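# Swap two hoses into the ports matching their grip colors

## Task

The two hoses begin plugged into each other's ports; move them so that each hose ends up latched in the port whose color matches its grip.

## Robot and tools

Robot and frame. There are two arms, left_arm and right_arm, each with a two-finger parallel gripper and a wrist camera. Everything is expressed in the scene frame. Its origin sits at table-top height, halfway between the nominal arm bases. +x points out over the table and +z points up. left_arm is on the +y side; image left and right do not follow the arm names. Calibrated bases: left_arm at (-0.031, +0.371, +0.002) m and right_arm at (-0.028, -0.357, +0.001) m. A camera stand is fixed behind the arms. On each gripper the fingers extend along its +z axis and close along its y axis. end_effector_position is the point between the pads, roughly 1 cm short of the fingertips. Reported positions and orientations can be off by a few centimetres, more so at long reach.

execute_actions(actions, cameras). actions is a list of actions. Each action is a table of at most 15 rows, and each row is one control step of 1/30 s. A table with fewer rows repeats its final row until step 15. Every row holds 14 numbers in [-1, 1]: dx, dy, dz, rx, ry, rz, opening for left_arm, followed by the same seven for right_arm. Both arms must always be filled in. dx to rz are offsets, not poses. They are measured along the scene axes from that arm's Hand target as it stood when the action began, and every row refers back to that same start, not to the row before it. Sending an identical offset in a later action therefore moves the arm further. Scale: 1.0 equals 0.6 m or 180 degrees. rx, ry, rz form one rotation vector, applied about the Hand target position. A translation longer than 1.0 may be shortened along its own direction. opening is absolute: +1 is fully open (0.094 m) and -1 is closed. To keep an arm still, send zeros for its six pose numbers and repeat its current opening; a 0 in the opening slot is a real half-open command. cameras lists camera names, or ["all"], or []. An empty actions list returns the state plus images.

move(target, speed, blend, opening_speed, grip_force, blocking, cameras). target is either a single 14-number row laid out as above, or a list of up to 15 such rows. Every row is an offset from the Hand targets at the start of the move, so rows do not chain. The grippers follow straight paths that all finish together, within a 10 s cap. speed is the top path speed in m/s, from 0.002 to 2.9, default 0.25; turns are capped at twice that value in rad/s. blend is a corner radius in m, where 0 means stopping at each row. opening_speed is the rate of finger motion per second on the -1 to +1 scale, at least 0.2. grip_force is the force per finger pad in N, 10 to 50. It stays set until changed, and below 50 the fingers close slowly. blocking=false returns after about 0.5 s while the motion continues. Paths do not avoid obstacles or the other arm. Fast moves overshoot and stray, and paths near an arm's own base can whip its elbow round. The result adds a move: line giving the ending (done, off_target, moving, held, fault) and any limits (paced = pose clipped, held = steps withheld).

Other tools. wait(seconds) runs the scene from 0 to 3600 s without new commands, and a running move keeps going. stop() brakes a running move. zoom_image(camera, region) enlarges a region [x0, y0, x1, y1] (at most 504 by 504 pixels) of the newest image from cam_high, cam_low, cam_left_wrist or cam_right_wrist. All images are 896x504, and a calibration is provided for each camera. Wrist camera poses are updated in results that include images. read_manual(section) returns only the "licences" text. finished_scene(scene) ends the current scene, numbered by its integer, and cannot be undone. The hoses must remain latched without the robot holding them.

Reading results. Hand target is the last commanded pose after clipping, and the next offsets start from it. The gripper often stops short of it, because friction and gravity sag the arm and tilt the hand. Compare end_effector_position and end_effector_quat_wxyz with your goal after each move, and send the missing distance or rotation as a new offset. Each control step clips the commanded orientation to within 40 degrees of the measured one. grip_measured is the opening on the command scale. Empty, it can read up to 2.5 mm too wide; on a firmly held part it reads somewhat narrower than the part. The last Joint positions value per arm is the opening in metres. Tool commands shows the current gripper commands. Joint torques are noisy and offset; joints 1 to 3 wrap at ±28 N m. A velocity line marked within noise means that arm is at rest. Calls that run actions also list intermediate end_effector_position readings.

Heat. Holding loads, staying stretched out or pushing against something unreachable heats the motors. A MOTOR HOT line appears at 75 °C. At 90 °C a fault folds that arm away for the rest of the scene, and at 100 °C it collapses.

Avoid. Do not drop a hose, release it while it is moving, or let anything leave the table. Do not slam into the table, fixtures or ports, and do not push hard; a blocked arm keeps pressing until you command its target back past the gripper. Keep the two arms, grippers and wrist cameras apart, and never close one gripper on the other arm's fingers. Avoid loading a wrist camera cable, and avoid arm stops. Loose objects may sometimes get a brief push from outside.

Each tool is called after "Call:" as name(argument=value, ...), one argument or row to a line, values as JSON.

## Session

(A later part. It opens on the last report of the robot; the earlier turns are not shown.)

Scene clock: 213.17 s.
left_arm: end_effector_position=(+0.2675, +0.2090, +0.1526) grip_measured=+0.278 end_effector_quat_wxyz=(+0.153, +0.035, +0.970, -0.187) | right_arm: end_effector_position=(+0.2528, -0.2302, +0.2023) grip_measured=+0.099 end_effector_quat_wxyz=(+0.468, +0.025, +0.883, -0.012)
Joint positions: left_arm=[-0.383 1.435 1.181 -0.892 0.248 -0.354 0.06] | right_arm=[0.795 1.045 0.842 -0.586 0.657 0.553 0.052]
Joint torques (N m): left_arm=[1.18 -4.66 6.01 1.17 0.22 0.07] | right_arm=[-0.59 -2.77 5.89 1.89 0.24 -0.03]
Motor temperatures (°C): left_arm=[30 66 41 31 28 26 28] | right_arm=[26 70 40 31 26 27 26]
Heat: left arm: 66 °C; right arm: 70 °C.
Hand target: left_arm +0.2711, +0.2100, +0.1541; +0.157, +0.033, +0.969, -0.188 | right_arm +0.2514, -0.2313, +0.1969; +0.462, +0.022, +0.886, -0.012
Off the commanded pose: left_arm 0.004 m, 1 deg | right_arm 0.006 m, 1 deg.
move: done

Call:
move(
  target=[-0.077,-0.3,-0.05,0.0907,-0.2094,0.0553,-0.1,0,0,0,0,0,0,0.1],
  speed=0.3,
  cameras=["cam_left_wrist"],
)

Scene clock: 219.50 s.
left_arm: end_effector_position=(+0.2196, +0.0389, +0.1131) grip_measured=-0.098 end_effector_quat_wxyz=(+0.457, +0.049, +0.888, -0.001) | right_arm: end_effector_position=(+0.2527, -0.2301, +0.2023) grip_measured=+0.099 end_effector_quat_wxyz=(+0.468, +0.025, +0.883, -0.012)
Joint positions: left_arm=[-1.258 1.775 1.154 -0.47 -0.855 -0.916 0.042] | right_arm=[0.795 1.045 0.842 -0.586 0.657 0.552 0.052]
Joint torques (N m): left_arm=[0.54 -6.86 7.66 1.22 -0.58 -0.11] | right_arm=[-0.62 -2.88 5.93 1.88 0.23 -0.02]
Motor temperatures (°C): left_arm=[30 64 41 31 28 26 28] | right_arm=[26 66 40 31 26 27 26]
Heat: left arm: 64 °C; right arm: 66 °C.
Hand target: left_arm +0.2249, +0.0300, +0.1241; +0.469, +0.031, +0.882, -0.017 | right_arm +0.2514, -0.2313, +0.1969; +0.462, +0.022, +0.886, -0.012
Off the commanded pose: left_arm 0.015 m, 3 deg | right_arm 0.006 m, 1 deg.
move: off_target (left_arm)
cam_left_wrist: T_world_to_cam=[[-0.09619, -0.99482, -0.03287, 0.06115], [-0.86045, 0.09971, -0.49968, 0.27979], [0.50037, -0.01978, -0.86559, 0.07648]] pos_world=[0.20836, 0.03445, 0.20801]

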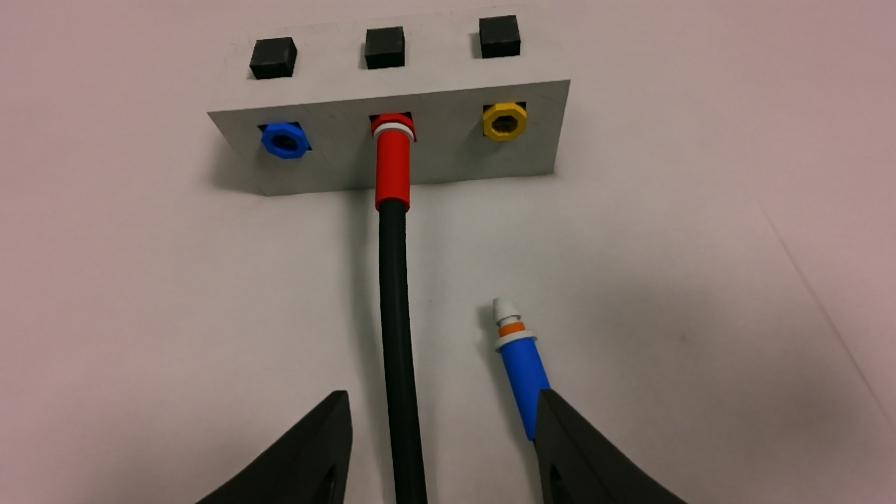

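Call:
move(
  target=[
    [0.048,-0.057,-0.1,0,0,0.039,-0.1,0,0,0,0,0,0,0.1],
    [0.048,-0.057,-0.183,0,0,0.039,-0.1,0,0,0,0,0,0,0.1],
  ],
  speed=0.18,
  blend=[0.01,0],
  cameras=["cam_left_wrist"],
)

Scene clock: 228.37 s.
left_arm: end_effector_position=(+0.2505, -0.0059, +0.0179) grip_measured=-0.098 end_effector_quat_wxyz=(+0.468, -0.013, +0.884, +0.015) | right_arm: end_effector_position=(+0.2527, -0.2301, +0.2023) grip_measured=+0.099 end_effector_quat_wxyz=(+0.468, +0.025, +0.883, -0.012)
Joint positions: left_arm=[-1.239 2.19 1.329 -0.304 -0.913 -1.056 0.042] | right_arm=[0.795 1.045 0.842 -0.586 0.657 0.552 0.052]
Joint torques (N m): left_arm=[1.2 -9.16 4.08 1.13 -0.43 -0.1] | right_arm=[-0.64 -2.88 5.93 1.88 0.22 -0.03]
Motor temperatures (°C): left_arm=[30 62 42 31 28 26 28] | right_arm=[26 62 40 31 26 27 26]
Heat: left arm: 62 °C; right arm: 62 °C.
Hand target: left_arm +0.2536, -0.0043, +0.0142; +0.469, -0.023, +0.883, +0.012 | right_arm +0.2514, -0.2313, +0.1969; +0.462, +0.022, +0.886, -0.012
Off the commanded pose: left_arm 0.005 m, 1 deg | right_arm 0.006 m, 1 deg.
move: done
cam_left_wrist: T_world_to_cam=[[0.02856, -0.99958, -0.00576, -0.01524], [-0.8525, -0.02134, -0.5223, 0.26091], [0.52195, 0.01983, -0.85274, -0.02765]] pos_world=[0.2373, -0.00912, 0.11261]

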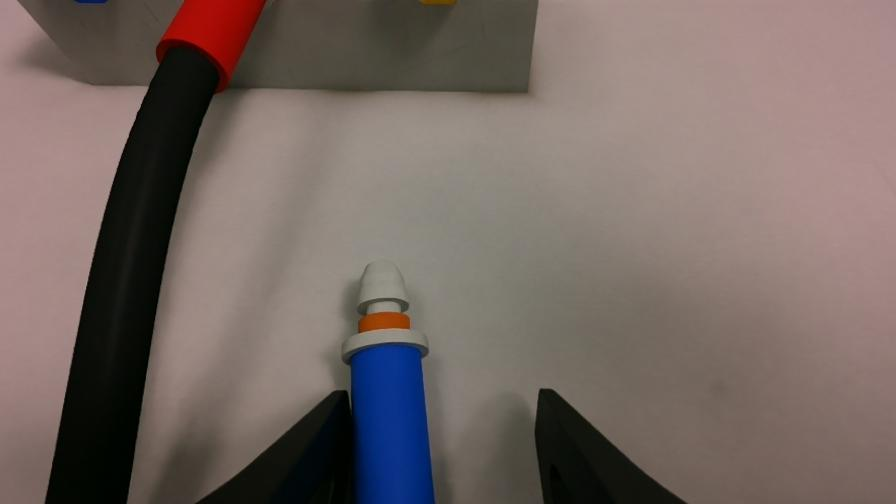

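Call:
move(
  target=[
    [0.002,0.024,-0.005,0,0,0,-0.1,0,0,0,0,0,0,0.1],
    [0.002,0.024,-0.005,0,0,0,-0.9,0,0,0,0,0,0,0.1],
  ],
  speed=0.1,
  opening_speed=2,
  cameras=["cam_left_wrist"],
)

Scene clock: 235.37 s.
left_arm: end_effector_position=(+0.2569, +0.0033, +0.0155) grip_measured=-0.673 end_effector_quat_wxyz=(+0.486, -0.033, +0.873, +0.005) | right_arm: end_effector_position=(+0.2527, -0.2301, +0.2023) grip_measured=+0.099 end_effector_quat_wxyz=(+0.468, +0.025, +0.883, -0.012)
Joint positions: left_arm=[-1.225 2.18 1.263 -0.2 -0.943 -1.055 0.015] | right_arm=[0.795 1.045 0.842 -0.586 0.657 0.552 0.052]
Joint torques (N m): left_arm=[1.32 -10.91 2.93 0.83 -0.01 0.12] | right_arm=[-0.62 -2.89 5.93 1.88 0.22 -0.03]
Motor temperatures (°C): left_arm=[30 62 42 31 28 26 28] | right_arm=[26 60 40 31 26 27 26]
Heat: left arm: 62 °C; right arm: 60 °C.
Hand target: left_arm +0.2548, +0.0102, +0.0112; +0.469, -0.023, +0.883, +0.012 | right_arm +0.2514, -0.2313, +0.1969; +0.462, +0.022, +0.886, -0.012
Off the commanded pose: left_arm 0.008 m, 3 deg | right_arm 0.006 m, 1 deg.
move: off_target (left_arm); target 2's new opening was sent with left_arm's hand 0.009 m and 3 deg from that target
cam_left_wrist: T_world_to_cam=[[0.05365, -0.99806, 0.03152, -0.01322], [-0.82882, -0.06211, -0.55606, 0.26], [0.55694, 0.00371, -0.83054, -0.04249]] pos_world=[0.23987, 0.00311, 0.1097]

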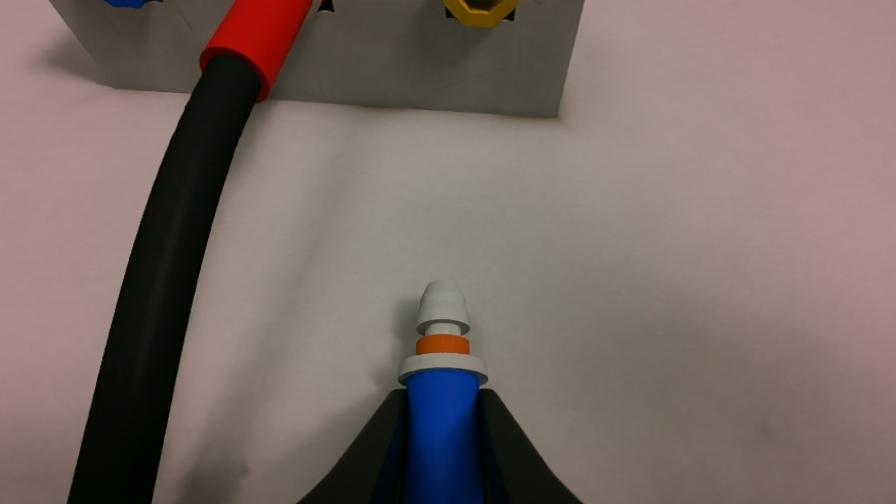

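Call:
move(
  target=[
    [-0.03,0,0.2,0,0,0,-0.9,0,0,0,0,0,0,0.1],
    [0.02,0.16,0.2,0,0,-0.033,-0.9,0,0,0,0,0,0,0.1],
    [0.075,0.163,0.1,0,0,-0.033,-0.9,0,0,0,0,0,0,0.1],
  ],
  speed=0.22,
  blend=[0.03,0.02,0],
  cameras=["cam_left_wrist","cam_high"],
)

Scene clock: 244.77 s.
left_arm: end_effector_position=(+0.2961, +0.1090, +0.0692) grip_measured=-0.673 end_effector_quat_wxyz=(+0.464, +0.025, +0.886, -0.006) | right_arm: end_effector_position=(+0.2527, -0.2301, +0.2023) grip_measured=+0.099 end_effector_quat_wxyz=(+0.468, +0.025, +0.883, -0.012)
Joint positions: left_arm=[-0.96 1.741 0.855 0.041 -0.704 -0.614 0.015] | right_arm=[0.795 1.045 0.842 -0.586 0.657 0.552 0.052]
Joint torques (N m): left_arm=[1.22 -6.71 4.57 1.71 -0.2 0.11] | right_arm=[-0.61 -2.89 5.93 1.88 0.22 -0.02]
Motor temperatures (°C): left_arm=[30 64 41 31 28 26 28] | right_arm=[26 57 40 31 26 27 26]
Heat: left arm: 64 °C; right arm: 57 °C.
Hand target: left_arm +0.2999, +0.1080, +0.0712; +0.469, +0.023, +0.883, -0.012 | right_arm +0.2514, -0.2313, +0.1969; +0.462, +0.022, +0.886, -0.012
Off the commanded pose: left_arm 0.004 m, 1 deg | right_arm 0.006 m, 1 deg.
move: done
cam_left_wrist: T_world_to_cam=[[-0.05924, -0.99823, -0.00476, 0.12439], [-0.85632, 0.05327, -0.5137, 0.32148], [0.51304, -0.02635, -0.85796, -0.00201]] pos_world=[0.28369, 0.10699, 0.16401]
Images, in order (width x height): cam_high 896x504, cam_left_wrist 896x504.

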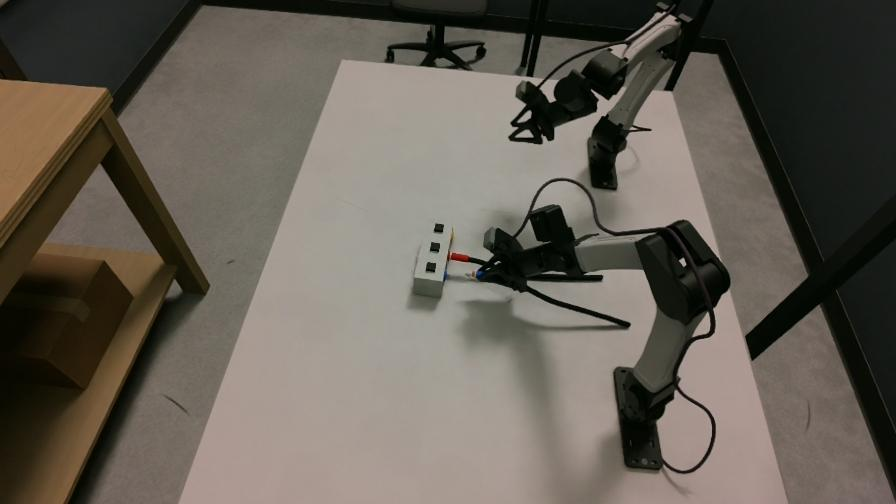

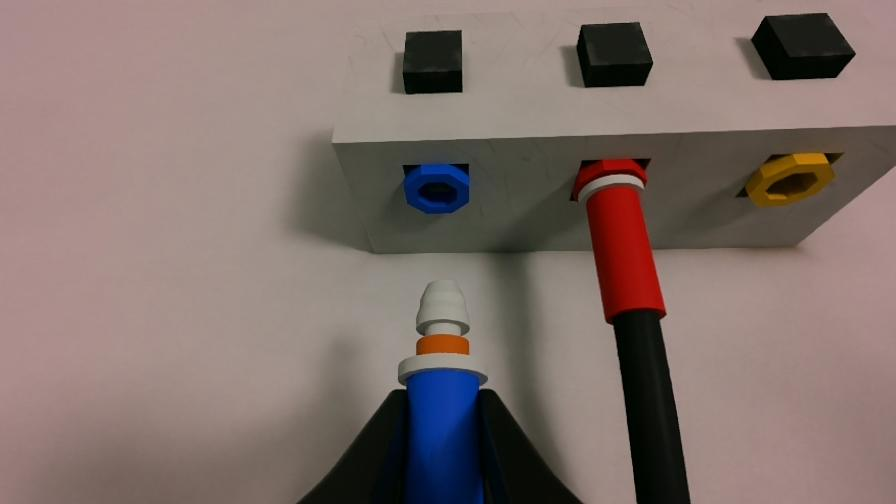

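Call:
move(
  target=[0.043,0.0,-0.023,0,0,-0.004,-0.9,0,0,0,0,0,0,0.1],
  speed=0.12,
  cameras=["cam_left_wrist"],
)

Scene clock: 251.23 s.
left_arm: end_effector_position=(+0.3180, +0.1162, +0.0476) grip_measured=-0.673 end_effector_quat_wxyz=(+0.456, +0.033, +0.889, +0.000) | right_arm: end_effector_position=(+0.2527, -0.2301, +0.2023) grip_measured=+0.099 end_effector_quat_wxyz=(+0.468, +0.025, +0.883, -0.012)
Joint positions: left_arm=[-0.889 1.822 0.855 0.144 -0.65 -0.542 0.015] | right_arm=[0.795 1.045 0.842 -0.586 0.657 0.552 0.052]
Joint torques (N m): left_arm=[0.77 -7.12 6.11 1.76 -0.17 0.11] | right_arm=[-0.62 -2.88 5.96 1.88 0.22 -0.02]
Motor temperatures (°C): left_arm=[30 62 41 32 28 26 28] | right_arm=[26 55 40 31 26 27 25]
Heat: left arm: 62 °C; right arm: 55 °C.
Hand target: left_arm +0.3257, +0.1080, +0.0574; +0.469, +0.029, +0.882, -0.015 | right_arm +0.2514, -0.2313, +0.1969; +0.462, +0.022, +0.886, -0.012
Off the commanded pose: left_arm 0.015 m, 2 deg | right_arm 0.006 m, 1 deg.
move: off_target (left_arm)
cam_left_wrist: T_world_to_cam=[[-0.06663, -0.99757, -0.0204, 0.13581], [-0.86412, 0.06792, -0.49868, 0.3288], [0.49886, -0.0156, -0.86654, -0.02784]] pos_world=[0.30706, 0.11272, 0.14261]

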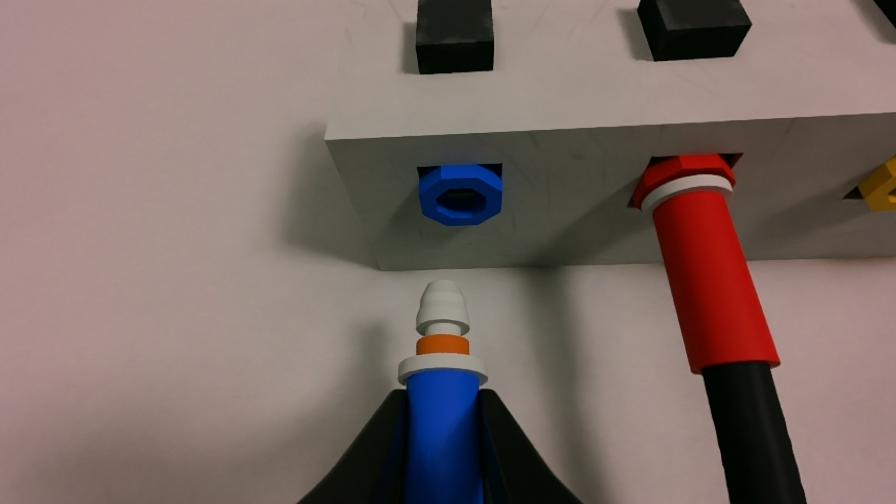

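Call:
move(
  target=[
    [-0.01,-0.012,0.065,0,0,0,-0.9,0,0,0,0,0,0,0.1],
    [0.008,-0.012,0.009,0,0,0,-0.9,0,0,0,0,0,0,0.1],
  ],
  speed=0.12,
  cameras=["cam_left_wrist"],
)

Scene clock: 258.33 s.
left_arm: end_effector_position=(+0.3262, +0.1015, +0.0597) grip_measured=-0.673 end_effector_quat_wxyz=(+0.462, +0.032, +0.886, -0.009) | right_arm: end_effector_position=(+0.2527, -0.2301, +0.2023) grip_measured=+0.099 end_effector_quat_wxyz=(+0.468, +0.025, +0.883, -0.012)
Joint positions: left_arm=[-0.896 1.838 0.925 0.109 -0.649 -0.543 0.015] | right_arm=[0.795 1.045 0.842 -0.586 0.657 0.552 0.052]
Joint torques (N m): left_arm=[1.18 -7.5 4.59 1.77 -0.19 0.11] | right_arm=[-0.59 -2.88 5.91 1.89 0.22 -0.02]
Motor temperatures (°C): left_arm=[30 62 41 32 28 26 29] | right_arm=[26 53 40 31 26 27 25]
Heat: left arm: 62 °C; right arm: 53 °C.
Hand target: left_arm +0.3304, +0.1008, +0.0628; +0.469, +0.029, +0.883, -0.015 | right_arm +0.2514, -0.2313, +0.1969; +0.462, +0.022, +0.886, -0.012
Off the commanded pose: left_arm 0.005 m, 1 deg | right_arm 0.006 m, 1 deg.
move: done
cam_left_wrist: T_world_to_cam=[[-0.07304, -0.99732, -0.00496, 0.12304], [-0.85777, 0.06535, -0.50987, 0.34181], [0.50882, -0.03299, -0.86024, -0.02357]] pos_world=[0.31418, 0.09959, 0.15461]

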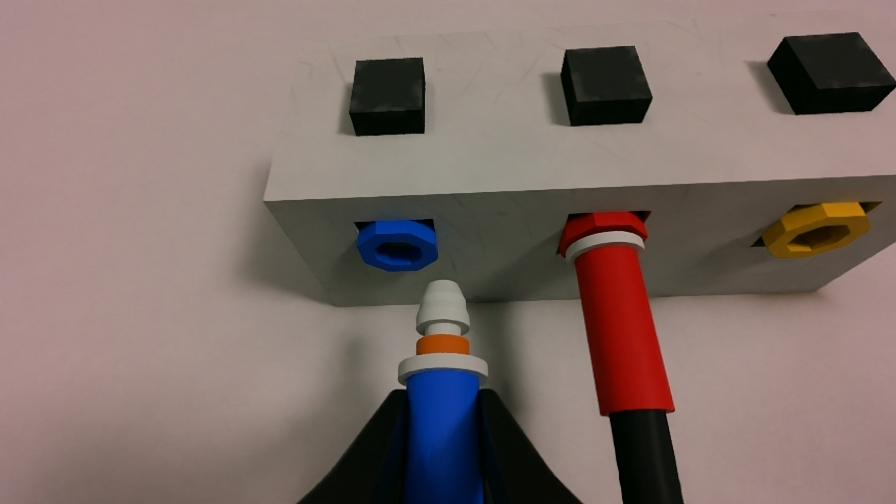

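Call:
move(
  target=[-0.004,0.026,-0.008,0,0,0,-0.9,0,0,0,0,0,0,0.1],
  speed=0.12,
  cameras=["cam_left_wrist"],
)

Scene clock: 262.63 s.
left_arm: end_effector_position=(+0.3231, +0.1203, +0.0422) grip_measured=-0.673 end_effector_quat_wxyz=(+0.453, +0.035, +0.891, +0.003) | right_arm: end_effector_position=(+0.2527, -0.2301, +0.2023) grip_measured=+0.099 end_effector_quat_wxyz=(+0.468, +0.025, +0.883, -0.012)
Joint positions: left_arm=[-0.869 1.838 0.854 0.161 -0.634 -0.523 0.015] | right_arm=[0.795 1.045 0.842 -0.586 0.657 0.552 0.052]
Joint torques (N m): left_arm=[0.94 -9.72 4.45 1.76 -0.16 0.12] | right_arm=[-0.62 -2.89 5.94 1.88 0.22 -0.02]
Motor temperatures (°C): left_arm=[30 62 41 33 28 26 29] | right_arm=[26 52 40 31 26 27 25]
Heat: left arm: 62 °C; right arm: 52 °C.
Hand target: left_arm +0.3280, +0.1164, +0.0581; +0.469, +0.029, +0.882, -0.015 | right_arm +0.2514, -0.2313, +0.1969; +0.462, +0.022, +0.886, -0.012
Off the commanded pose: left_arm 0.017 m, 3 deg | right_arm 0.006 m, 1 deg.
move: off_target (left_arm)
cam_left_wrist: T_world_to_cam=[[-0.06809, -0.9973, -0.02758, 0.14081], [-0.86796, 0.07284, -0.49126, 0.33063], [0.49195, -0.00951, -0.87057, -0.0333]] pos_world=[0.31294, 0.11603, 0.13731]

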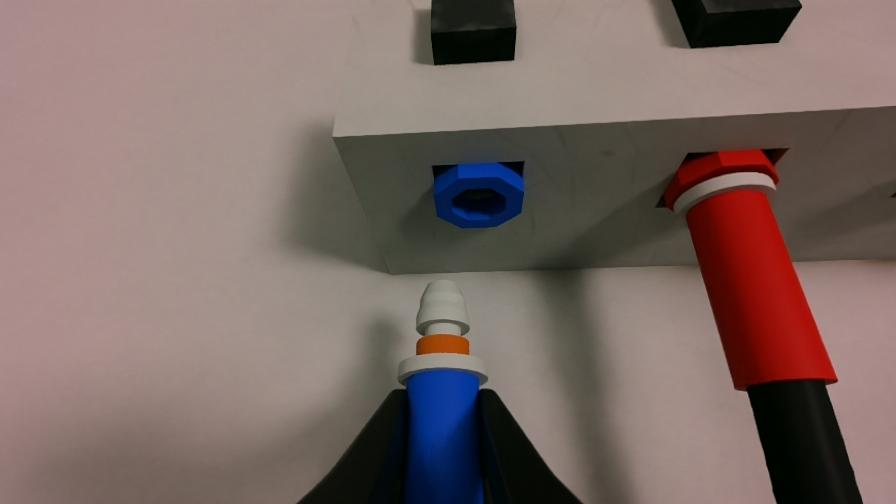

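Call:
move(
  target=[
    [-0.013,-0.022,0.07,0,0,0,-0.9,0,0,0,0,0,0,0.1],
    [0.002,-0.0085,0.003,0,0,0,-0.9,0,0,0,0,0,0,0.1],
  ],
  speed=0.12,
  cameras=["cam_left_wrist"],
)

Scene clock: 270.97 s.
left_arm: end_effector_position=(+0.3251, +0.1133, +0.0555) grip_measured=-0.673 end_effector_quat_wxyz=(+0.461, +0.031, +0.887, -0.007) | right_arm: end_effector_position=(+0.2527, -0.2301, +0.2023) grip_measured=+0.099 end_effector_quat_wxyz=(+0.468, +0.025, +0.883, -0.012)
Joint positions: left_arm=[-0.877 1.819 0.878 0.143 -0.639 -0.529 0.015] | right_arm=[0.795 1.045 0.842 -0.586 0.657 0.552 0.052]
Joint torques (N m): left_arm=[1.09 -7.39 4.64 1.79 -0.15 0.11] | right_arm=[-0.61 -2.89 5.93 1.88 0.22 -0.02]
Motor temperatures (°C): left_arm=[30 63 41 33 28 26 29] | right_arm=[26 51 40 31 26 27 25]
Heat: left arm: 63 °C; right arm: 51 °C.
Hand target: left_arm +0.3293, +0.1113, +0.0598; +0.469, +0.029, +0.882, -0.015 | right_arm +0.2514, -0.2313, +0.1969; +0.462, +0.022, +0.886, -0.012
Off the commanded pose: left_arm 0.006 m, 1 deg | right_arm 0.006 m, 1 deg.
move: done
cam_left_wrist: T_world_to_cam=[[-0.06963, -0.99754, -0.00772, 0.13379], [-0.8586, 0.06387, -0.50866, 0.33835], [0.5079, -0.02879, -0.86093, -0.02629]] pos_world=[0.31317, 0.11109, 0.15051]

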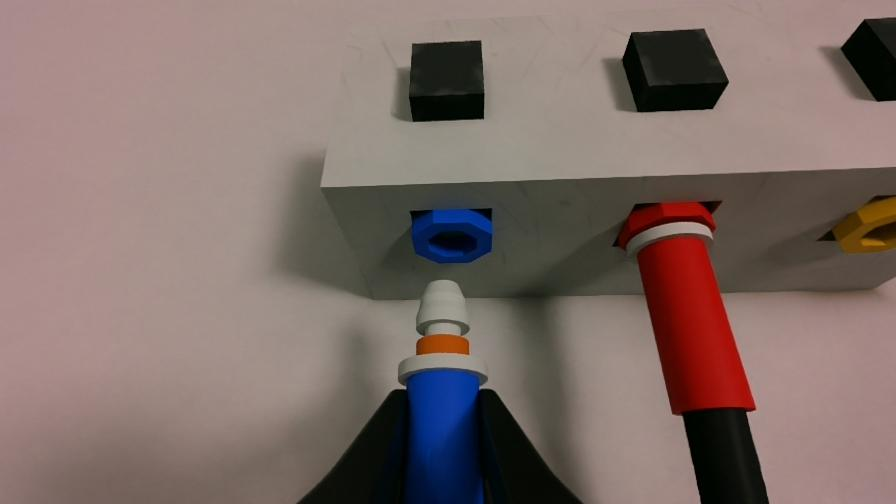

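Call:
move(
  target=[0.021,-0.006,0.001,0,0,0,-0.9,0,0,0,0,0,0,0.1],
  speed=0.08,
  cameras=["cam_left_wrist"],
)

Scene clock: 275.07 s.
left_arm: end_effector_position=(+0.3299, +0.1174, +0.0466) grip_measured=-0.673 end_effector_quat_wxyz=(+0.453, +0.036, +0.891, +0.002) | right_arm: end_effector_position=(+0.2527, -0.2301, +0.2023) grip_measured=+0.099 end_effector_quat_wxyz=(+0.468, +0.025, +0.883, -0.012)
Joint positions: left_arm=[-0.858 1.845 0.885 0.146 -0.625 -0.511 0.015] | right_arm=[0.795 1.045 0.842 -0.586 0.657 0.552 0.052]
Joint torques (N m): left_arm=[1.18 -7.28 7.27 1.75 -0.14 0.11] | right_arm=[-0.59 -2.89 5.96 1.88 0.22 -0.02]
Motor temperatures (°C): left_arm=[30 63 41 33 28 26 29] | right_arm=[26 50 40 31 26 27 25]
Heat: left arm: 63 °C; right arm: 50 °C.
Hand target: left_arm +0.3418, +0.1077, +0.0604; +0.469, +0.029, +0.882, -0.015 | right_arm +0.2514, -0.2313, +0.1969; +0.462, +0.022, +0.886, -0.012
Off the commanded pose: left_arm 0.021 m, 3 deg | right_arm 0.006 m, 1 deg.
move: off_target (left_arm)
cam_left_wrist: T_world_to_cam=[[-0.07042, -0.99718, -0.0261, 0.13922], [-0.86739, 0.07414, -0.49207, 0.33854], [0.49262, -0.01202, -0.87016, -0.03287]] pos_world=[0.31964, 0.11333, 0.14161]

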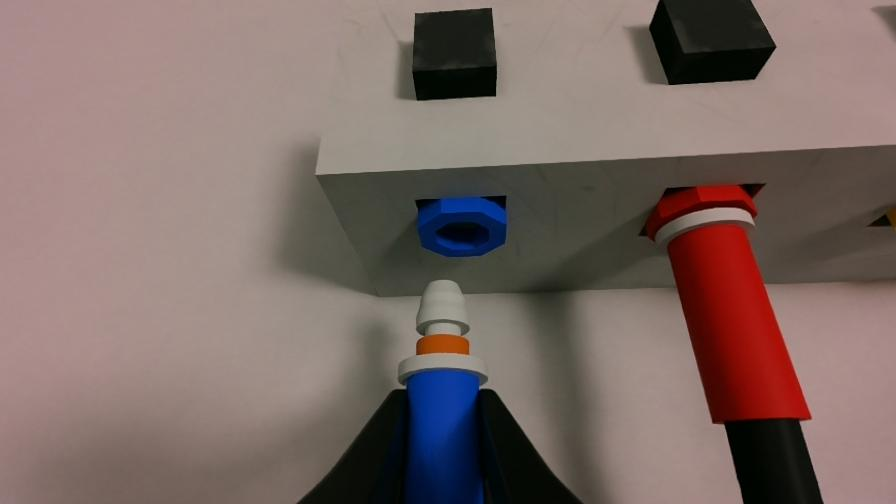

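Call:
move(
  target=[
    [-0.045,-0.013,0.035,0,0,0,-0.9,0,0,0,0,0,0,0.1],
    [0.0,-0.013,0.0135,0,0,0,-0.9,0,0,0,0,0,0,0.1],
  ],
  speed=0.1,
  cameras=["cam_left_wrist"],
)

Scene clock: 283.97 s.
left_arm: end_effector_position=(+0.3310, +0.1107, +0.0551) grip_measured=-0.673 end_effector_quat_wxyz=(+0.453, +0.035, +0.891, +0.003) | right_arm: end_effector_position=(+0.2527, -0.2301, +0.2023) grip_measured=+0.099 end_effector_quat_wxyz=(+0.468, +0.025, +0.883, -0.012)
Joint positions: left_arm=[-0.87 1.843 0.927 0.092 -0.635 -0.524 0.015] | right_arm=[0.795 1.045 0.842 -0.586 0.657 0.552 0.052]
Joint torques (N m): left_arm=[0.87 -7.3 7.25 1.77 -0.16 0.12] | right_arm=[-0.62 -2.88 5.96 1.88 0.22 -0.02]
Motor temperatures (°C): left_arm=[30 63 42 33 28 26 29] | right_arm=[26 49 40 31 26 27 25]
Heat: left arm: 63 °C; right arm: 49 °C.
Hand target: left_arm +0.3418, +0.0999, +0.0685; +0.469, +0.029, +0.882, -0.015 | right_arm +0.2514, -0.2313, +0.1969; +0.462, +0.022, +0.886, -0.012
Off the commanded pose: left_arm 0.020 m, 3 deg | right_arm 0.006 m, 1 deg.
move: off_target (left_arm)
cam_left_wrist: T_world_to_cam=[[-0.06782, -0.99732, -0.02745, 0.13202], [-0.8678, 0.07254, -0.49159, 0.34442], [0.49226, -0.00951, -0.8704, -0.02622]] pos_world=[0.32074, 0.10643, 0.15011]

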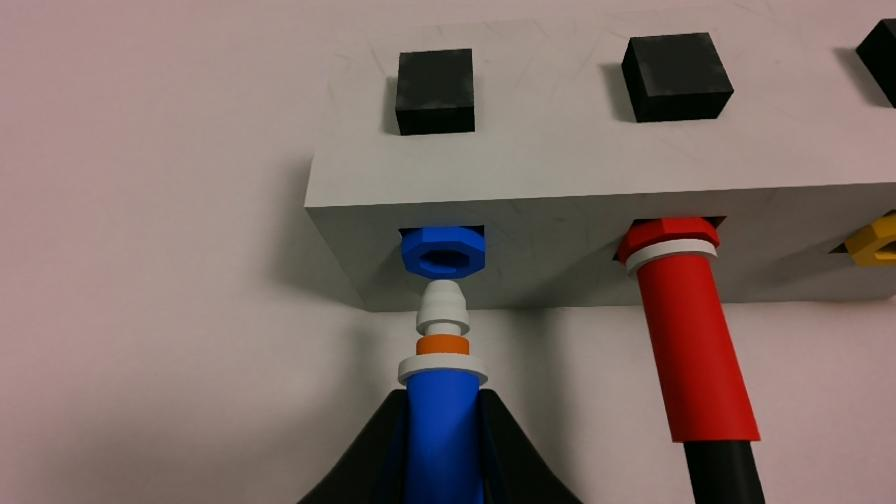

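Call:
move(
  target=[
    [0.035,-0.003,0.001,0,0,0,-0.9,0,0,0,0,0,0,0.1],
    [0.095,-0.016,0.0,0,0,0,-0.9,0,0,0,0,0,0,0.1],
  ],
  speed=0.07,
  blend=[0.005,0],
  cameras=["cam_left_wrist"],
)

Scene clock: 289.17 s.
left_arm: end_effector_position=(+0.3459, +0.1012, +0.0272) grip_measured=-0.673 end_effector_quat_wxyz=(+0.389, +0.082, +0.918, +0.015) | right_arm: end_effector_position=(+0.2527, -0.2301, +0.2023) grip_measured=+0.099 end_effector_quat_wxyz=(+0.468, +0.025, +0.883, -0.012)
Joint positions: left_arm=[-0.82 1.956 1.068 -0.042 -0.516 -0.456 0.015] | right_arm=[0.795 1.045 0.842 -0.586 0.657 0.552 0.052]
Joint torques (N m): left_arm=[4.89 -8.29 9.66 2.65 -0.81 0.11] | right_arm=[-0.62 -2.89 5.93 1.89 0.22 -0.02]
Motor temperatures (°C): left_arm=[30 62 42 34 28 26 29] | right_arm=[26 48 40 31 26 27 25]
Heat: left arm: 62 °C; right arm: 48 °C.
Hand target: left_arm +0.3988, +0.0903, +0.0686; +0.469, +0.029, +0.882, -0.015 | right_arm +0.2514, -0.2313, +0.1969; +0.462, +0.022, +0.886, -0.012
Off the commanded pose: left_arm 0.068 m, 12 deg | right_arm 0.006 m, 1 deg.
move: off_target (left_arm)
cam_left_wrist: T_world_to_cam=[[-0.1451, -0.98606, -0.08149, 0.1499], [-0.91805, 0.16489, -0.36055, 0.34881], [0.36895, 0.02249, -0.92917, -0.01691]] pos_world=[0.34821, 0.09067, 0.12227]

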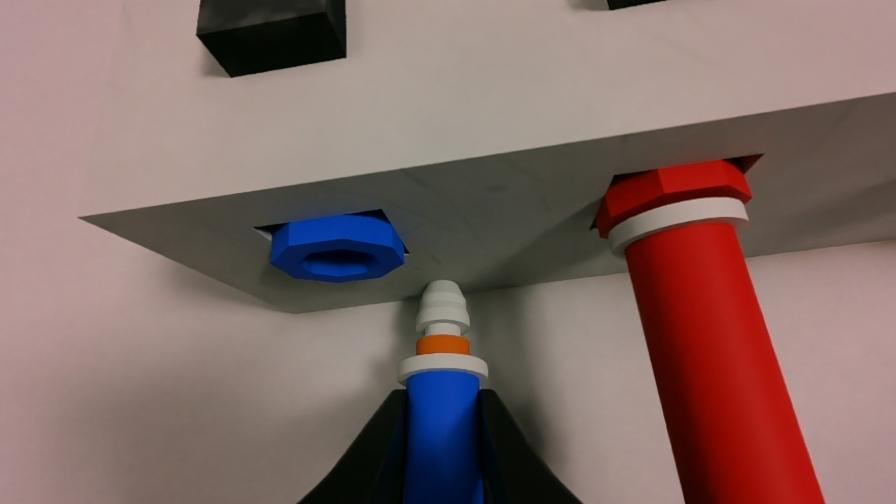

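Call:
move(
  target=[
    [-0.165,0.016,-0.01,0,0,0,-0.9,0,0,0,0,0,0,0.1],
    [-0.14,0.016,0.06,0,0,0,-0.9,0,0,0,0,0,0,0.1],
    [-0.095,0.016,0.004,0,0,0,-0.9,0,0,0,0,0,0,0.1],
  ],
  speed=0.12,
  cameras=["cam_left_wrist"],
)

Scene clock: 302.20 s.
left_arm: end_effector_position=(+0.3322, +0.1086, +0.0584) grip_measured=-0.673 end_effector_quat_wxyz=(+0.454, +0.034, +0.890, +0.001) | right_arm: end_effector_position=(+0.2527, -0.2301, +0.2023) grip_measured=+0.099 end_effector_quat_wxyz=(+0.468, +0.025, +0.883, -0.012)
Joint positions: left_arm=[-0.871 1.841 0.939 0.082 -0.635 -0.524 0.015] | right_arm=[0.795 1.045 0.842 -0.586 0.657 0.552 0.052]
Joint torques (N m): left_arm=[0.99 -7.57 6.76 1.77 -0.16 0.11] | right_arm=[-0.62 -2.88 5.93 1.89 0.22 -0.02]
Motor temperatures (°C): left_arm=[30 63 43 37 28 26 29] | right_arm=[26 47 40 32 26 27 25]
Heat: left arm: 63 °C; right arm: 47 °C.
Hand target: left_arm +0.3418, +0.1000, +0.0708; +0.469, +0.029, +0.883, -0.015 | right_arm +0.2514, -0.2313, +0.1969; +0.462, +0.022, +0.886, -0.012
Off the commanded pose: left_arm 0.018 m, 3 deg | right_arm 0.006 m, 1 deg.
move: off_target (left_arm)
cam_left_wrist: T_world_to_cam=[[-0.06875, -0.99733, -0.02462, 0.13025], [-0.8666, 0.07193, -0.49378, 0.3471], [0.49424, -0.01261, -0.86923, -0.02426]] pos_world=[0.32175, 0.10463, 0.15351]

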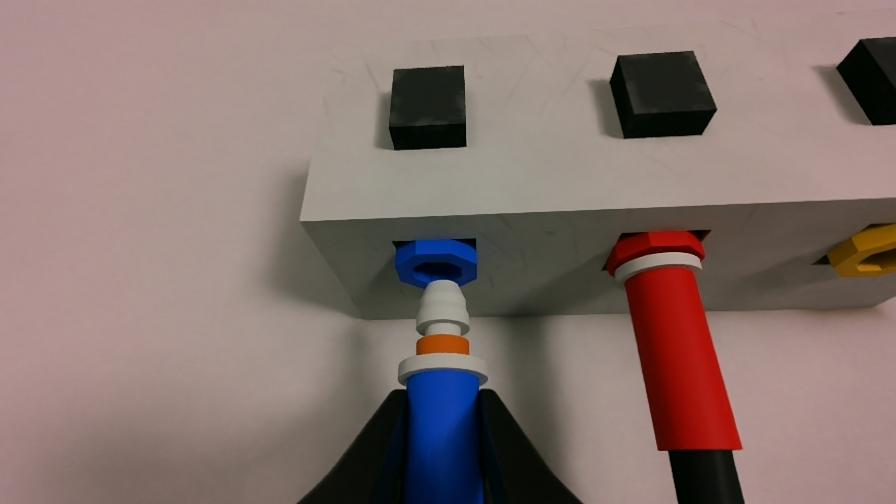

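Call:
move(
  target=[0.014,0.0,0.0065,0,0,0,-0.9,0,0,0,0,0,0,0.1],
  speed=0.06,
  cameras=["cam_left_wrist"],
)

Scene clock: 306.73 s.
left_arm: end_effector_position=(+0.3400, +0.1076, +0.0642) grip_measured=-0.673 end_effector_quat_wxyz=(+0.457, +0.033, +0.889, -0.003) | right_arm: end_effector_position=(+0.2527, -0.2301, +0.2023) grip_measured=+0.099 end_effector_quat_wxyz=(+0.468, +0.025, +0.883, -0.012)
Joint positions: left_arm=[-0.855 1.843 0.961 0.083 -0.623 -0.509 0.015] | right_arm=[0.795 1.045 0.842 -0.586 0.657 0.552 0.052]
Joint torques (N m): left_arm=[1.18 -7.15 7.35 1.7 -0.14 0.11] | right_arm=[-0.62 -2.88 5.94 1.88 0.22 -0.03]
Motor temperatures (°C): left_arm=[30 62 43 36 28 26 29] | right_arm=[26 46 40 32 26 27 25]
Heat: left arm: 62 °C; right arm: 46 °C.
Hand target: left_arm +0.3502, +0.0999, +0.0748; +0.469, +0.029, +0.882, -0.015 | right_arm +0.2514, -0.2313, +0.1969; +0.462, +0.022, +0.886, -0.012
Off the commanded pose: left_arm 0.017 m, 2 deg | right_arm 0.006 m, 1 deg.
move: off_target (left_arm)
cam_left_wrist: T_world_to_cam=[[-0.07031, -0.99739, -0.01666, 0.12992], [-0.86306, 0.0692, -0.50034, 0.35626], [0.50019, -0.0208, -0.86567, -0.0245]] pos_world=[0.32886, 0.10441, 0.15921]

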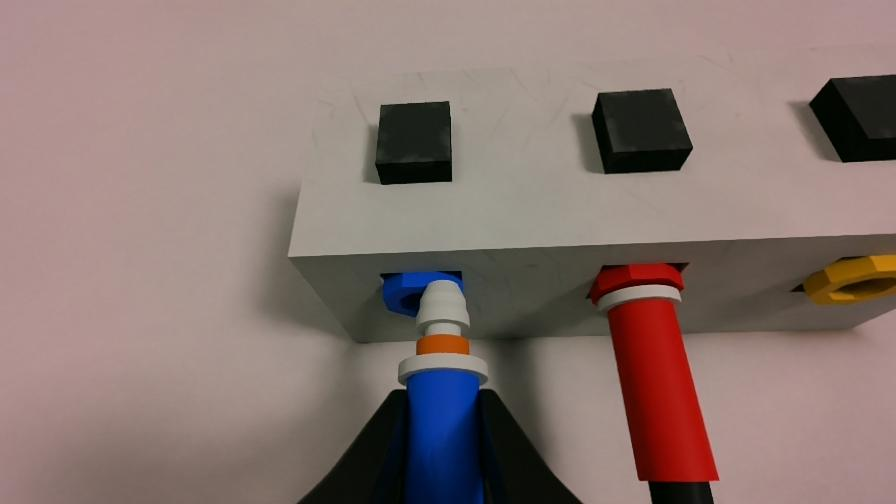

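Call:
move(
  target=[
    [-0.045,0.0,-0.0055,0,0,0,-0.9,0,0,0,0,0,0,0.1],
    [-0.005,0.006,-0.012,0,0,0,-0.9,0,0,0,0,0,0,0.1],
  ],
  speed=0.07,
  cameras=["cam_left_wrist"],
)

Scene clock: 312.30 s.
left_arm: end_effector_position=(+0.3361, +0.1141, +0.0556) grip_measured=-0.673 end_effector_quat_wxyz=(+0.453, +0.034, +0.891, +0.002) | right_arm: end_effector_position=(+0.2527, -0.2301, +0.2023) grip_measured=+0.099 end_effector_quat_wxyz=(+0.468, +0.025, +0.883, -0.012)
Joint positions: left_arm=[-0.852 1.843 0.926 0.106 -0.622 -0.508 0.015] | right_arm=[0.795 1.045 0.842 -0.586 0.657 0.552 0.052]
Joint torques (N m): left_arm=[0.9 -6.94 7.34 1.78 -0.13 0.11] | right_arm=[-0.62 -2.88 5.93 1.89 0.22 -0.03]
Motor temperatures (°C): left_arm=[30 61 43 36 28 26 29] | right_arm=[26 46 40 32 26 27 25]
Heat: left arm: 61 °C; right arm: 46 °C.
Hand target: left_arm +0.3472, +0.1035, +0.0676; +0.469, +0.029, +0.882, -0.015 | right_arm +0.2514, -0.2313, +0.1969; +0.462, +0.022, +0.886, -0.012
Off the commanded pose: left_arm 0.019 m, 3 deg | right_arm 0.006 m, 1 deg.
move: off_target (left_arm)
cam_left_wrist: T_world_to_cam=[[-0.06751, -0.99742, -0.02456, 0.13553], [-0.86698, 0.07083, -0.49328, 0.34891], [0.49375, -0.01201, -0.86952, -0.02855]] pos_world=[0.32575, 0.11013, 0.15061]

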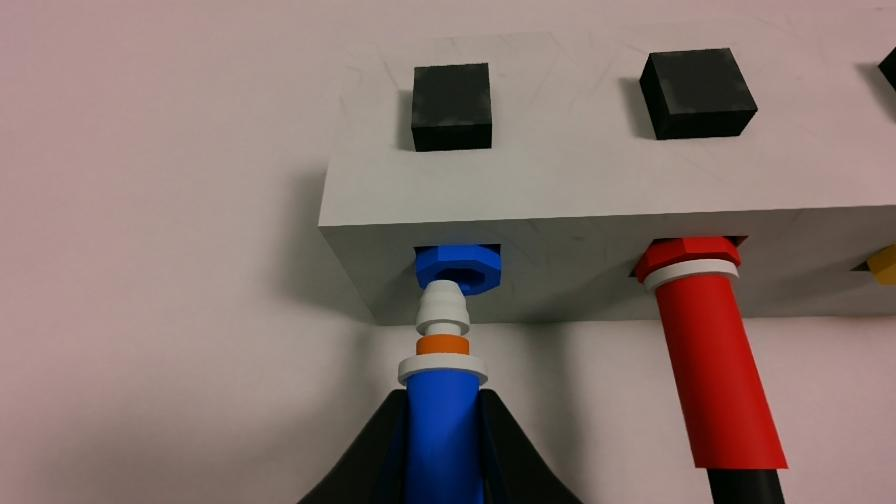

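Call:
move(
  target=[
    [-0.022,-0.006,0.0,0,0,0,-0.9,0,0,0,0,0,0,0.1],
    [0.006,-0.009,0.001,0,0,0,-0.9,0,0,0,0,0,0,0.1],
  ],
  speed=0.07,
  cameras=["cam_left_wrist"],
)

Scene clock: 317.00 s.
left_arm: end_effector_position=(+0.3398, +0.1064, +0.0560) grip_measured=-0.673 end_effector_quat_wxyz=(+0.455, +0.034, +0.890, -0.002) | right_arm: end_effector_position=(+0.2527, -0.2301, +0.2023) grip_measured=+0.099 end_effector_quat_wxyz=(+0.468, +0.025, +0.883, -0.012)
Joint positions: left_arm=[-0.857 1.866 0.956 0.105 -0.622 -0.511 0.015] | right_arm=[0.795 1.045 0.842 -0.586 0.657 0.552 0.052]
Joint torques (N m): left_arm=[1.18 -7.39 7.41 1.7 -0.16 0.11] | right_arm=[-0.61 -2.88 5.91 1.88 0.22 -0.03]
Motor temperatures (°C): left_arm=[30 61 43 36 28 26 29] | right_arm=[26 46 40 32 26 27 25]
Heat: left arm: 61 °C; right arm: 46 °C.
Hand target: left_arm +0.3509, +0.0982, +0.0683; +0.469, +0.028, +0.882, -0.015 | right_arm +0.2514, -0.2313, +0.1969; +0.462, +0.022, +0.886, -0.012
Off the commanded pose: left_arm 0.018 m, 2 deg | right_arm 0.006 m, 1 deg.
move: off_target (left_arm)
cam_left_wrist: T_world_to_cam=[[-0.07145, -0.99726, -0.01893, 0.12911], [-0.86499, 0.0714, -0.49669, 0.35236], [0.49668, -0.01911, -0.86772, -0.03048]] pos_world=[0.32915, 0.10302, 0.15101]

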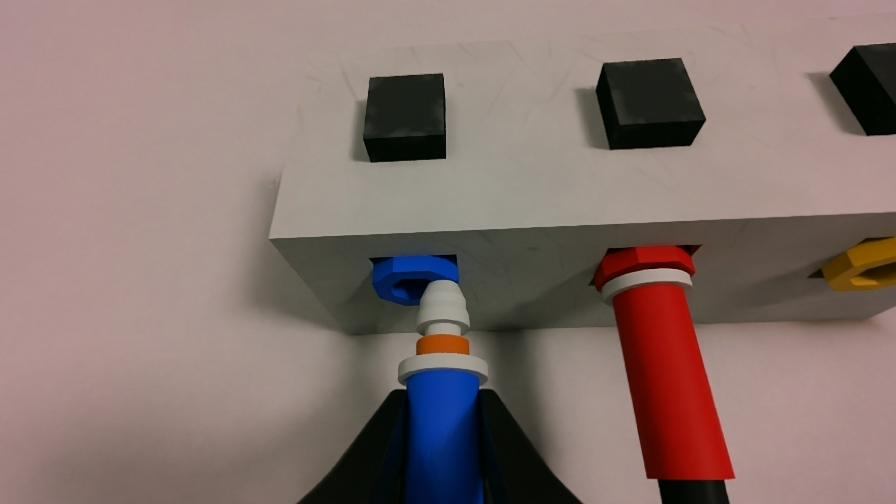

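Call:
move(
  target=[
    [-0.028,0.005,0.0,0,0,0,-0.9,0,0,0,0,0,0,0.1],
    [-0.004,0.0065,0.0,0,0,0,-0.9,0,0,0,0,0,0,0.1],
  ],
  speed=0.07,
  cameras=["cam_left_wrist"],
)

Scene clock: 321.70 s.
left_arm: end_effector_position=(+0.3378, +0.1102, +0.0516) grip_measured=-0.673 end_effector_quat_wxyz=(+0.451, +0.036, +0.892, +0.003) | right_arm: end_effector_position=(+0.2527, -0.2301, +0.2023) grip_measured=+0.099 end_effector_quat_wxyz=(+0.468, +0.025, +0.883, -0.012)
Joint positions: left_arm=[-0.855 1.866 0.943 0.106 -0.622 -0.509 0.015] | right_arm=[0.795 1.045 0.842 -0.586 0.657 0.552 0.052]
Joint torques (N m): left_arm=[1.18 -8.5 6.79 1.74 -0.14 0.12] | right_arm=[-0.61 -2.88 5.94 1.88 0.22 -0.02]
Motor temperatures (°C): left_arm=[30 61 43 36 28 26 29] | right_arm=[26 45 40 32 26 27 25]
Heat: left arm: 61 °C; right arm: 45 °C.
Hand target: left_arm +0.3484, +0.1020, +0.0683; +0.469, +0.029, +0.882, -0.015 | right_arm +0.2514, -0.2313, +0.1969; +0.462, +0.022, +0.886, -0.012
Off the commanded pose: left_arm 0.022 m, 3 deg | right_arm 0.006 m, 1 deg.
move: off_target (left_arm)
cam_left_wrist: T_world_to_cam=[[-0.07055, -0.99708, -0.02928, 0.13295], [-0.8692, 0.07584, -0.48862, 0.34857], [0.48941, -0.00902, -0.87201, -0.03164]] pos_world=[0.32784, 0.10584, 0.14661]

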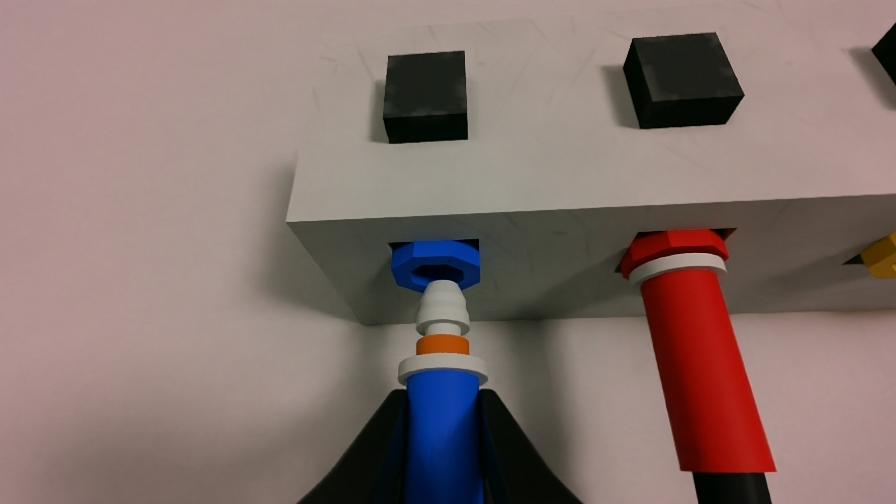

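Call:
move(
  target=[
    [-0.012,0.001,0.012,0,0,0,-0.9,0,0,0,0,0,0,0.1],
    [0.006,0.001,0.009,0,0,0,-0.9,0,0,0,0,0,0,0.1],
  ],
  speed=0.06,
  cameras=["cam_left_wrist"],
)

Scene clock: 327.50 s.
left_arm: end_effector_position=(+0.3405, +0.1109, +0.0532) grip_measured=-0.673 end_effector_quat_wxyz=(+0.450, +0.037, +0.892, +0.004) | right_arm: end_effector_position=(+0.2527, -0.2301, +0.2023) grip_measured=+0.099 end_effector_quat_wxyz=(+0.468, +0.025, +0.883, -0.012)
Joint positions: left_arm=[-0.847 1.866 0.953 0.096 -0.616 -0.501 0.015] | right_arm=[0.795 1.045 0.842 -0.586 0.657 0.552 0.052]
Joint torques (N m): left_arm=[1.28 -9.09 7.25 1.66 -0.15 0.12] | right_arm=[-0.64 -2.91 5.94 1.89 0.22 -0.02]
Motor temperatures (°C): left_arm=[30 62 43 36 28 26 29] | right_arm=[26 45 40 32 26 27 25]
Heat: left arm: 62 °C; right arm: 45 °C.
Hand target: left_arm +0.3520, +0.1026, +0.0737; +0.469, +0.029, +0.882, -0.015 | right_arm +0.2514, -0.2313, +0.1969; +0.462, +0.022, +0.886, -0.012
Off the commanded pose: left_arm 0.025 m, 3 deg | right_arm 0.006 m, 1 deg.
move: off_target (left_arm)
cam_left_wrist: T_world_to_cam=[[-0.07159, -0.99693, -0.03169, 0.1343], [-0.87035, 0.07795, -0.48622, 0.35177], [0.4872, -0.00723, -0.87326, -0.0309]] pos_world=[0.33083, 0.10624, 0.14832]

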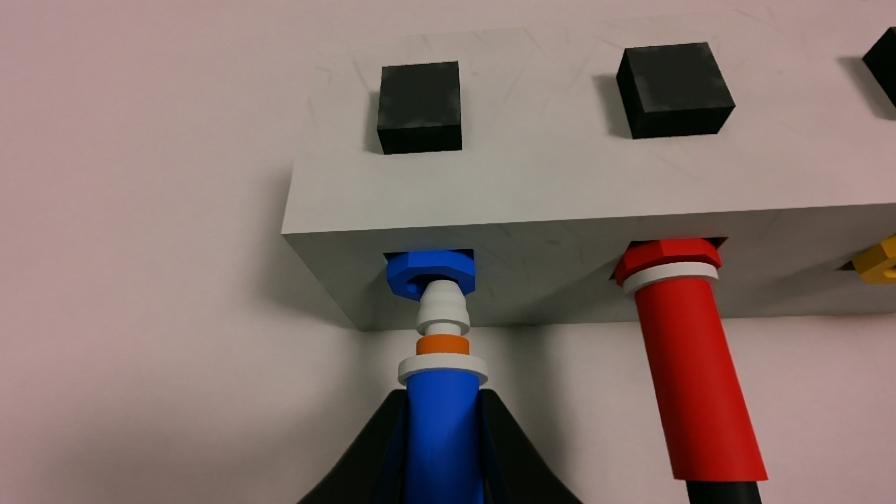

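Call:
move(
  target=[0.03,0.005,0.012,0,0,0,-0.9,0,0,0,0,0,0,0.1],
  speed=0.06,
  cameras=["cam_left_wrist"],
)

Scene clock: 331.20 s.
left_arm: end_effector_position=(+0.3413, +0.1129, +0.0493) grip_measured=-0.673 end_effector_quat_wxyz=(+0.425, +0.058, +0.903, +0.009) | right_arm: end_effector_position=(+0.2527, -0.2301, +0.2023) grip_measured=+0.099 end_effector_quat_wxyz=(+0.468, +0.025, +0.883, -0.012)
Joint positions: left_arm=[-0.826 1.866 0.981 0.028 -0.567 -0.469 0.015] | right_arm=[0.795 1.045 0.842 -0.586 0.657 0.552 0.052]
Joint torques (N m): left_arm=[3.34 -8.69 8.54 2.08 -0.38 0.13] | right_arm=[-0.61 -2.88 5.93 1.88 0.22 -0.02]
Motor temperatures (°C): left_arm=[30 62 43 36 28 26 29] | right_arm=[26 45 40 32 26 27 25]
Heat: left arm: 62 °C; right arm: 45 °C.
Hand target: left_arm +0.3700, +0.1057, +0.0808; +0.469, +0.029, +0.883, -0.015 | right_arm +0.2514, -0.2313, +0.1969; +0.462, +0.022, +0.886, -0.012
Off the commanded pose: left_arm 0.043 m, 7 deg | right_arm 0.006 m, 1 deg.
move: off_target (left_arm)
cam_left_wrist: T_world_to_cam=[[-0.106, -0.99277, -0.05639, 0.14877], [-0.89188, 0.12, -0.43606, 0.35054], [0.43967, 0.00407, -0.89815, -0.0185]] pos_world=[0.33654, 0.1057, 0.14463]

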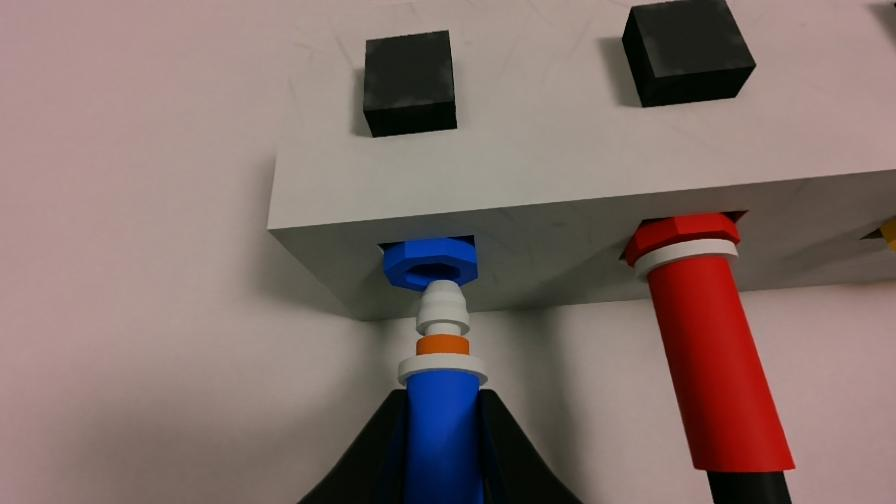

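Call:
move(
  target=[
    [-0.085,-0.0095,0.01,0,0,0,-0.9,0,0,0,0,0,0,0.1],
    [-0.042,-0.0048,-0.0145,0,0,0,-0.9,0,0,0,0,0,0,0.1],
  ],
  speed=0.08,
  cameras=["cam_left_wrist"],
)

Scene clock: 337.70 s.
left_arm: end_effector_position=(+0.3369, +0.1096, +0.0625) grip_measured=-0.673 end_effector_quat_wxyz=(+0.456, +0.033, +0.889, -0.001) | right_arm: end_effector_position=(+0.2527, -0.2301, +0.2023) grip_measured=+0.099 end_effector_quat_wxyz=(+0.468, +0.025, +0.883, -0.012)
Joint positions: left_arm=[-0.858 1.837 0.947 0.085 -0.627 -0.514 0.015] | right_arm=[0.795 1.045 0.842 -0.586 0.657 0.552 0.052]
Joint torques (N m): left_arm=[0.92 -7.46 6.26 1.78 -0.17 0.11] | right_arm=[-0.62 -2.86 5.96 1.89 0.22 -0.03]
Motor temperatures (°C): left_arm=[30 62 44 36 28 26 29] | right_arm=[26 44 40 32 26 27 25]
Heat: left arm: 62 °C; right arm: 44 °C.
Hand target: left_arm +0.3447, +0.1027, +0.0720; +0.469, +0.029, +0.883, -0.015 | right_arm +0.2514, -0.2313, +0.1969; +0.462, +0.022, +0.886, -0.012
Off the commanded pose: left_arm 0.014 m, 2 deg | right_arm 0.006 m, 1 deg.
move: off_target (left_arm)
cam_left_wrist: T_world_to_cam=[[-0.06821, -0.9975, -0.01864, 0.13112], [-0.86412, 0.06841, -0.49861, 0.35294], [0.49864, -0.0179, -0.86663, -0.02413]] pos_world=[0.32596, 0.10622, 0.15751]

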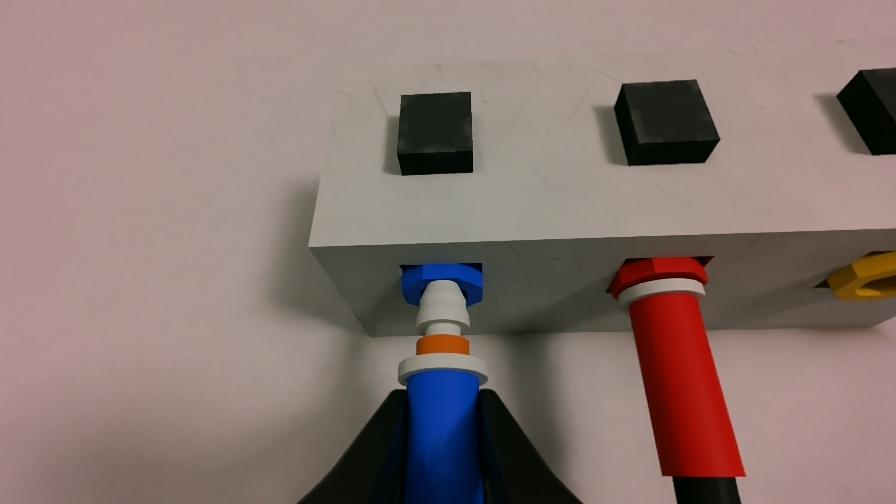

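Call:
move(
  target=[
    [-0.012,0.0,-0.002,0,0,0,-0.9,0,0,0,0,0,0,0.1],
    [0.002,0.0,-0.009,0,0,0,-0.9,0,0,0,0,0,0,0.1],
    [0.03,-0.004,-0.009,0,0,0,-0.9,0,0,0,0,0,0,0.1],
  ],
  speed=0.06,
  blend=[0.002,0.002,0],
  cameras=["cam_left_wrist"],
)

Scene clock: 343.23 s.
left_arm: end_effector_position=(+0.3408, +0.1092, +0.0453) grip_measured=-0.673 end_effector_quat_wxyz=(+0.439, +0.048, +0.897, +0.005) | right_arm: end_effector_position=(+0.2527, -0.2301, +0.2023) grip_measured=+0.099 end_effector_quat_wxyz=(+0.468, +0.025, +0.883, -0.012)
Joint positions: left_arm=[-0.842 1.885 0.963 0.087 -0.593 -0.488 0.015] | right_arm=[0.795 1.045 0.842 -0.586 0.657 0.552 0.052]
Joint torques (N m): left_arm=[2.47 -7.6 8.2 1.97 -0.29 0.11] | right_arm=[-0.62 -2.89 5.94 1.89 0.22 -0.02]
Motor temperatures (°C): left_arm=[30 61 44 36 28 26 29] | right_arm=[26 44 40 32 26 27 25]
Heat: left arm: 61 °C; right arm: 44 °C.
Hand target: left_arm +0.3628, +0.1004, +0.0667; +0.469, +0.029, +0.882, -0.015 | right_arm +0.2514, -0.2313, +0.1969; +0.462, +0.022, +0.886, -0.012
Off the commanded pose: left_arm 0.032 m, 5 deg | right_arm 0.006 m, 1 deg.
move: off_target (left_arm)
cam_left_wrist: T_world_to_cam=[[-0.09074, -0.99498, -0.0422, 0.13913], [-0.88053, 0.09996, -0.46334, 0.34833], [0.46523, -0.00489, -0.88518, -0.03021]] pos_world=[0.33339, 0.10347, 0.14052]

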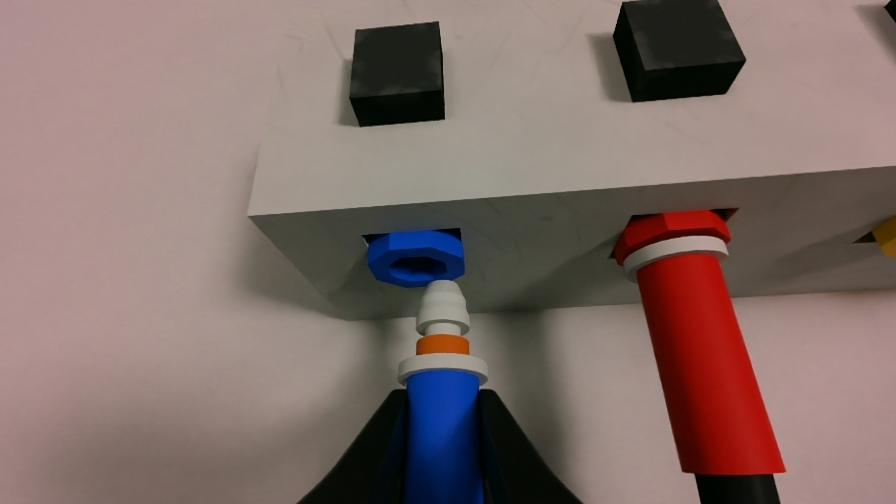

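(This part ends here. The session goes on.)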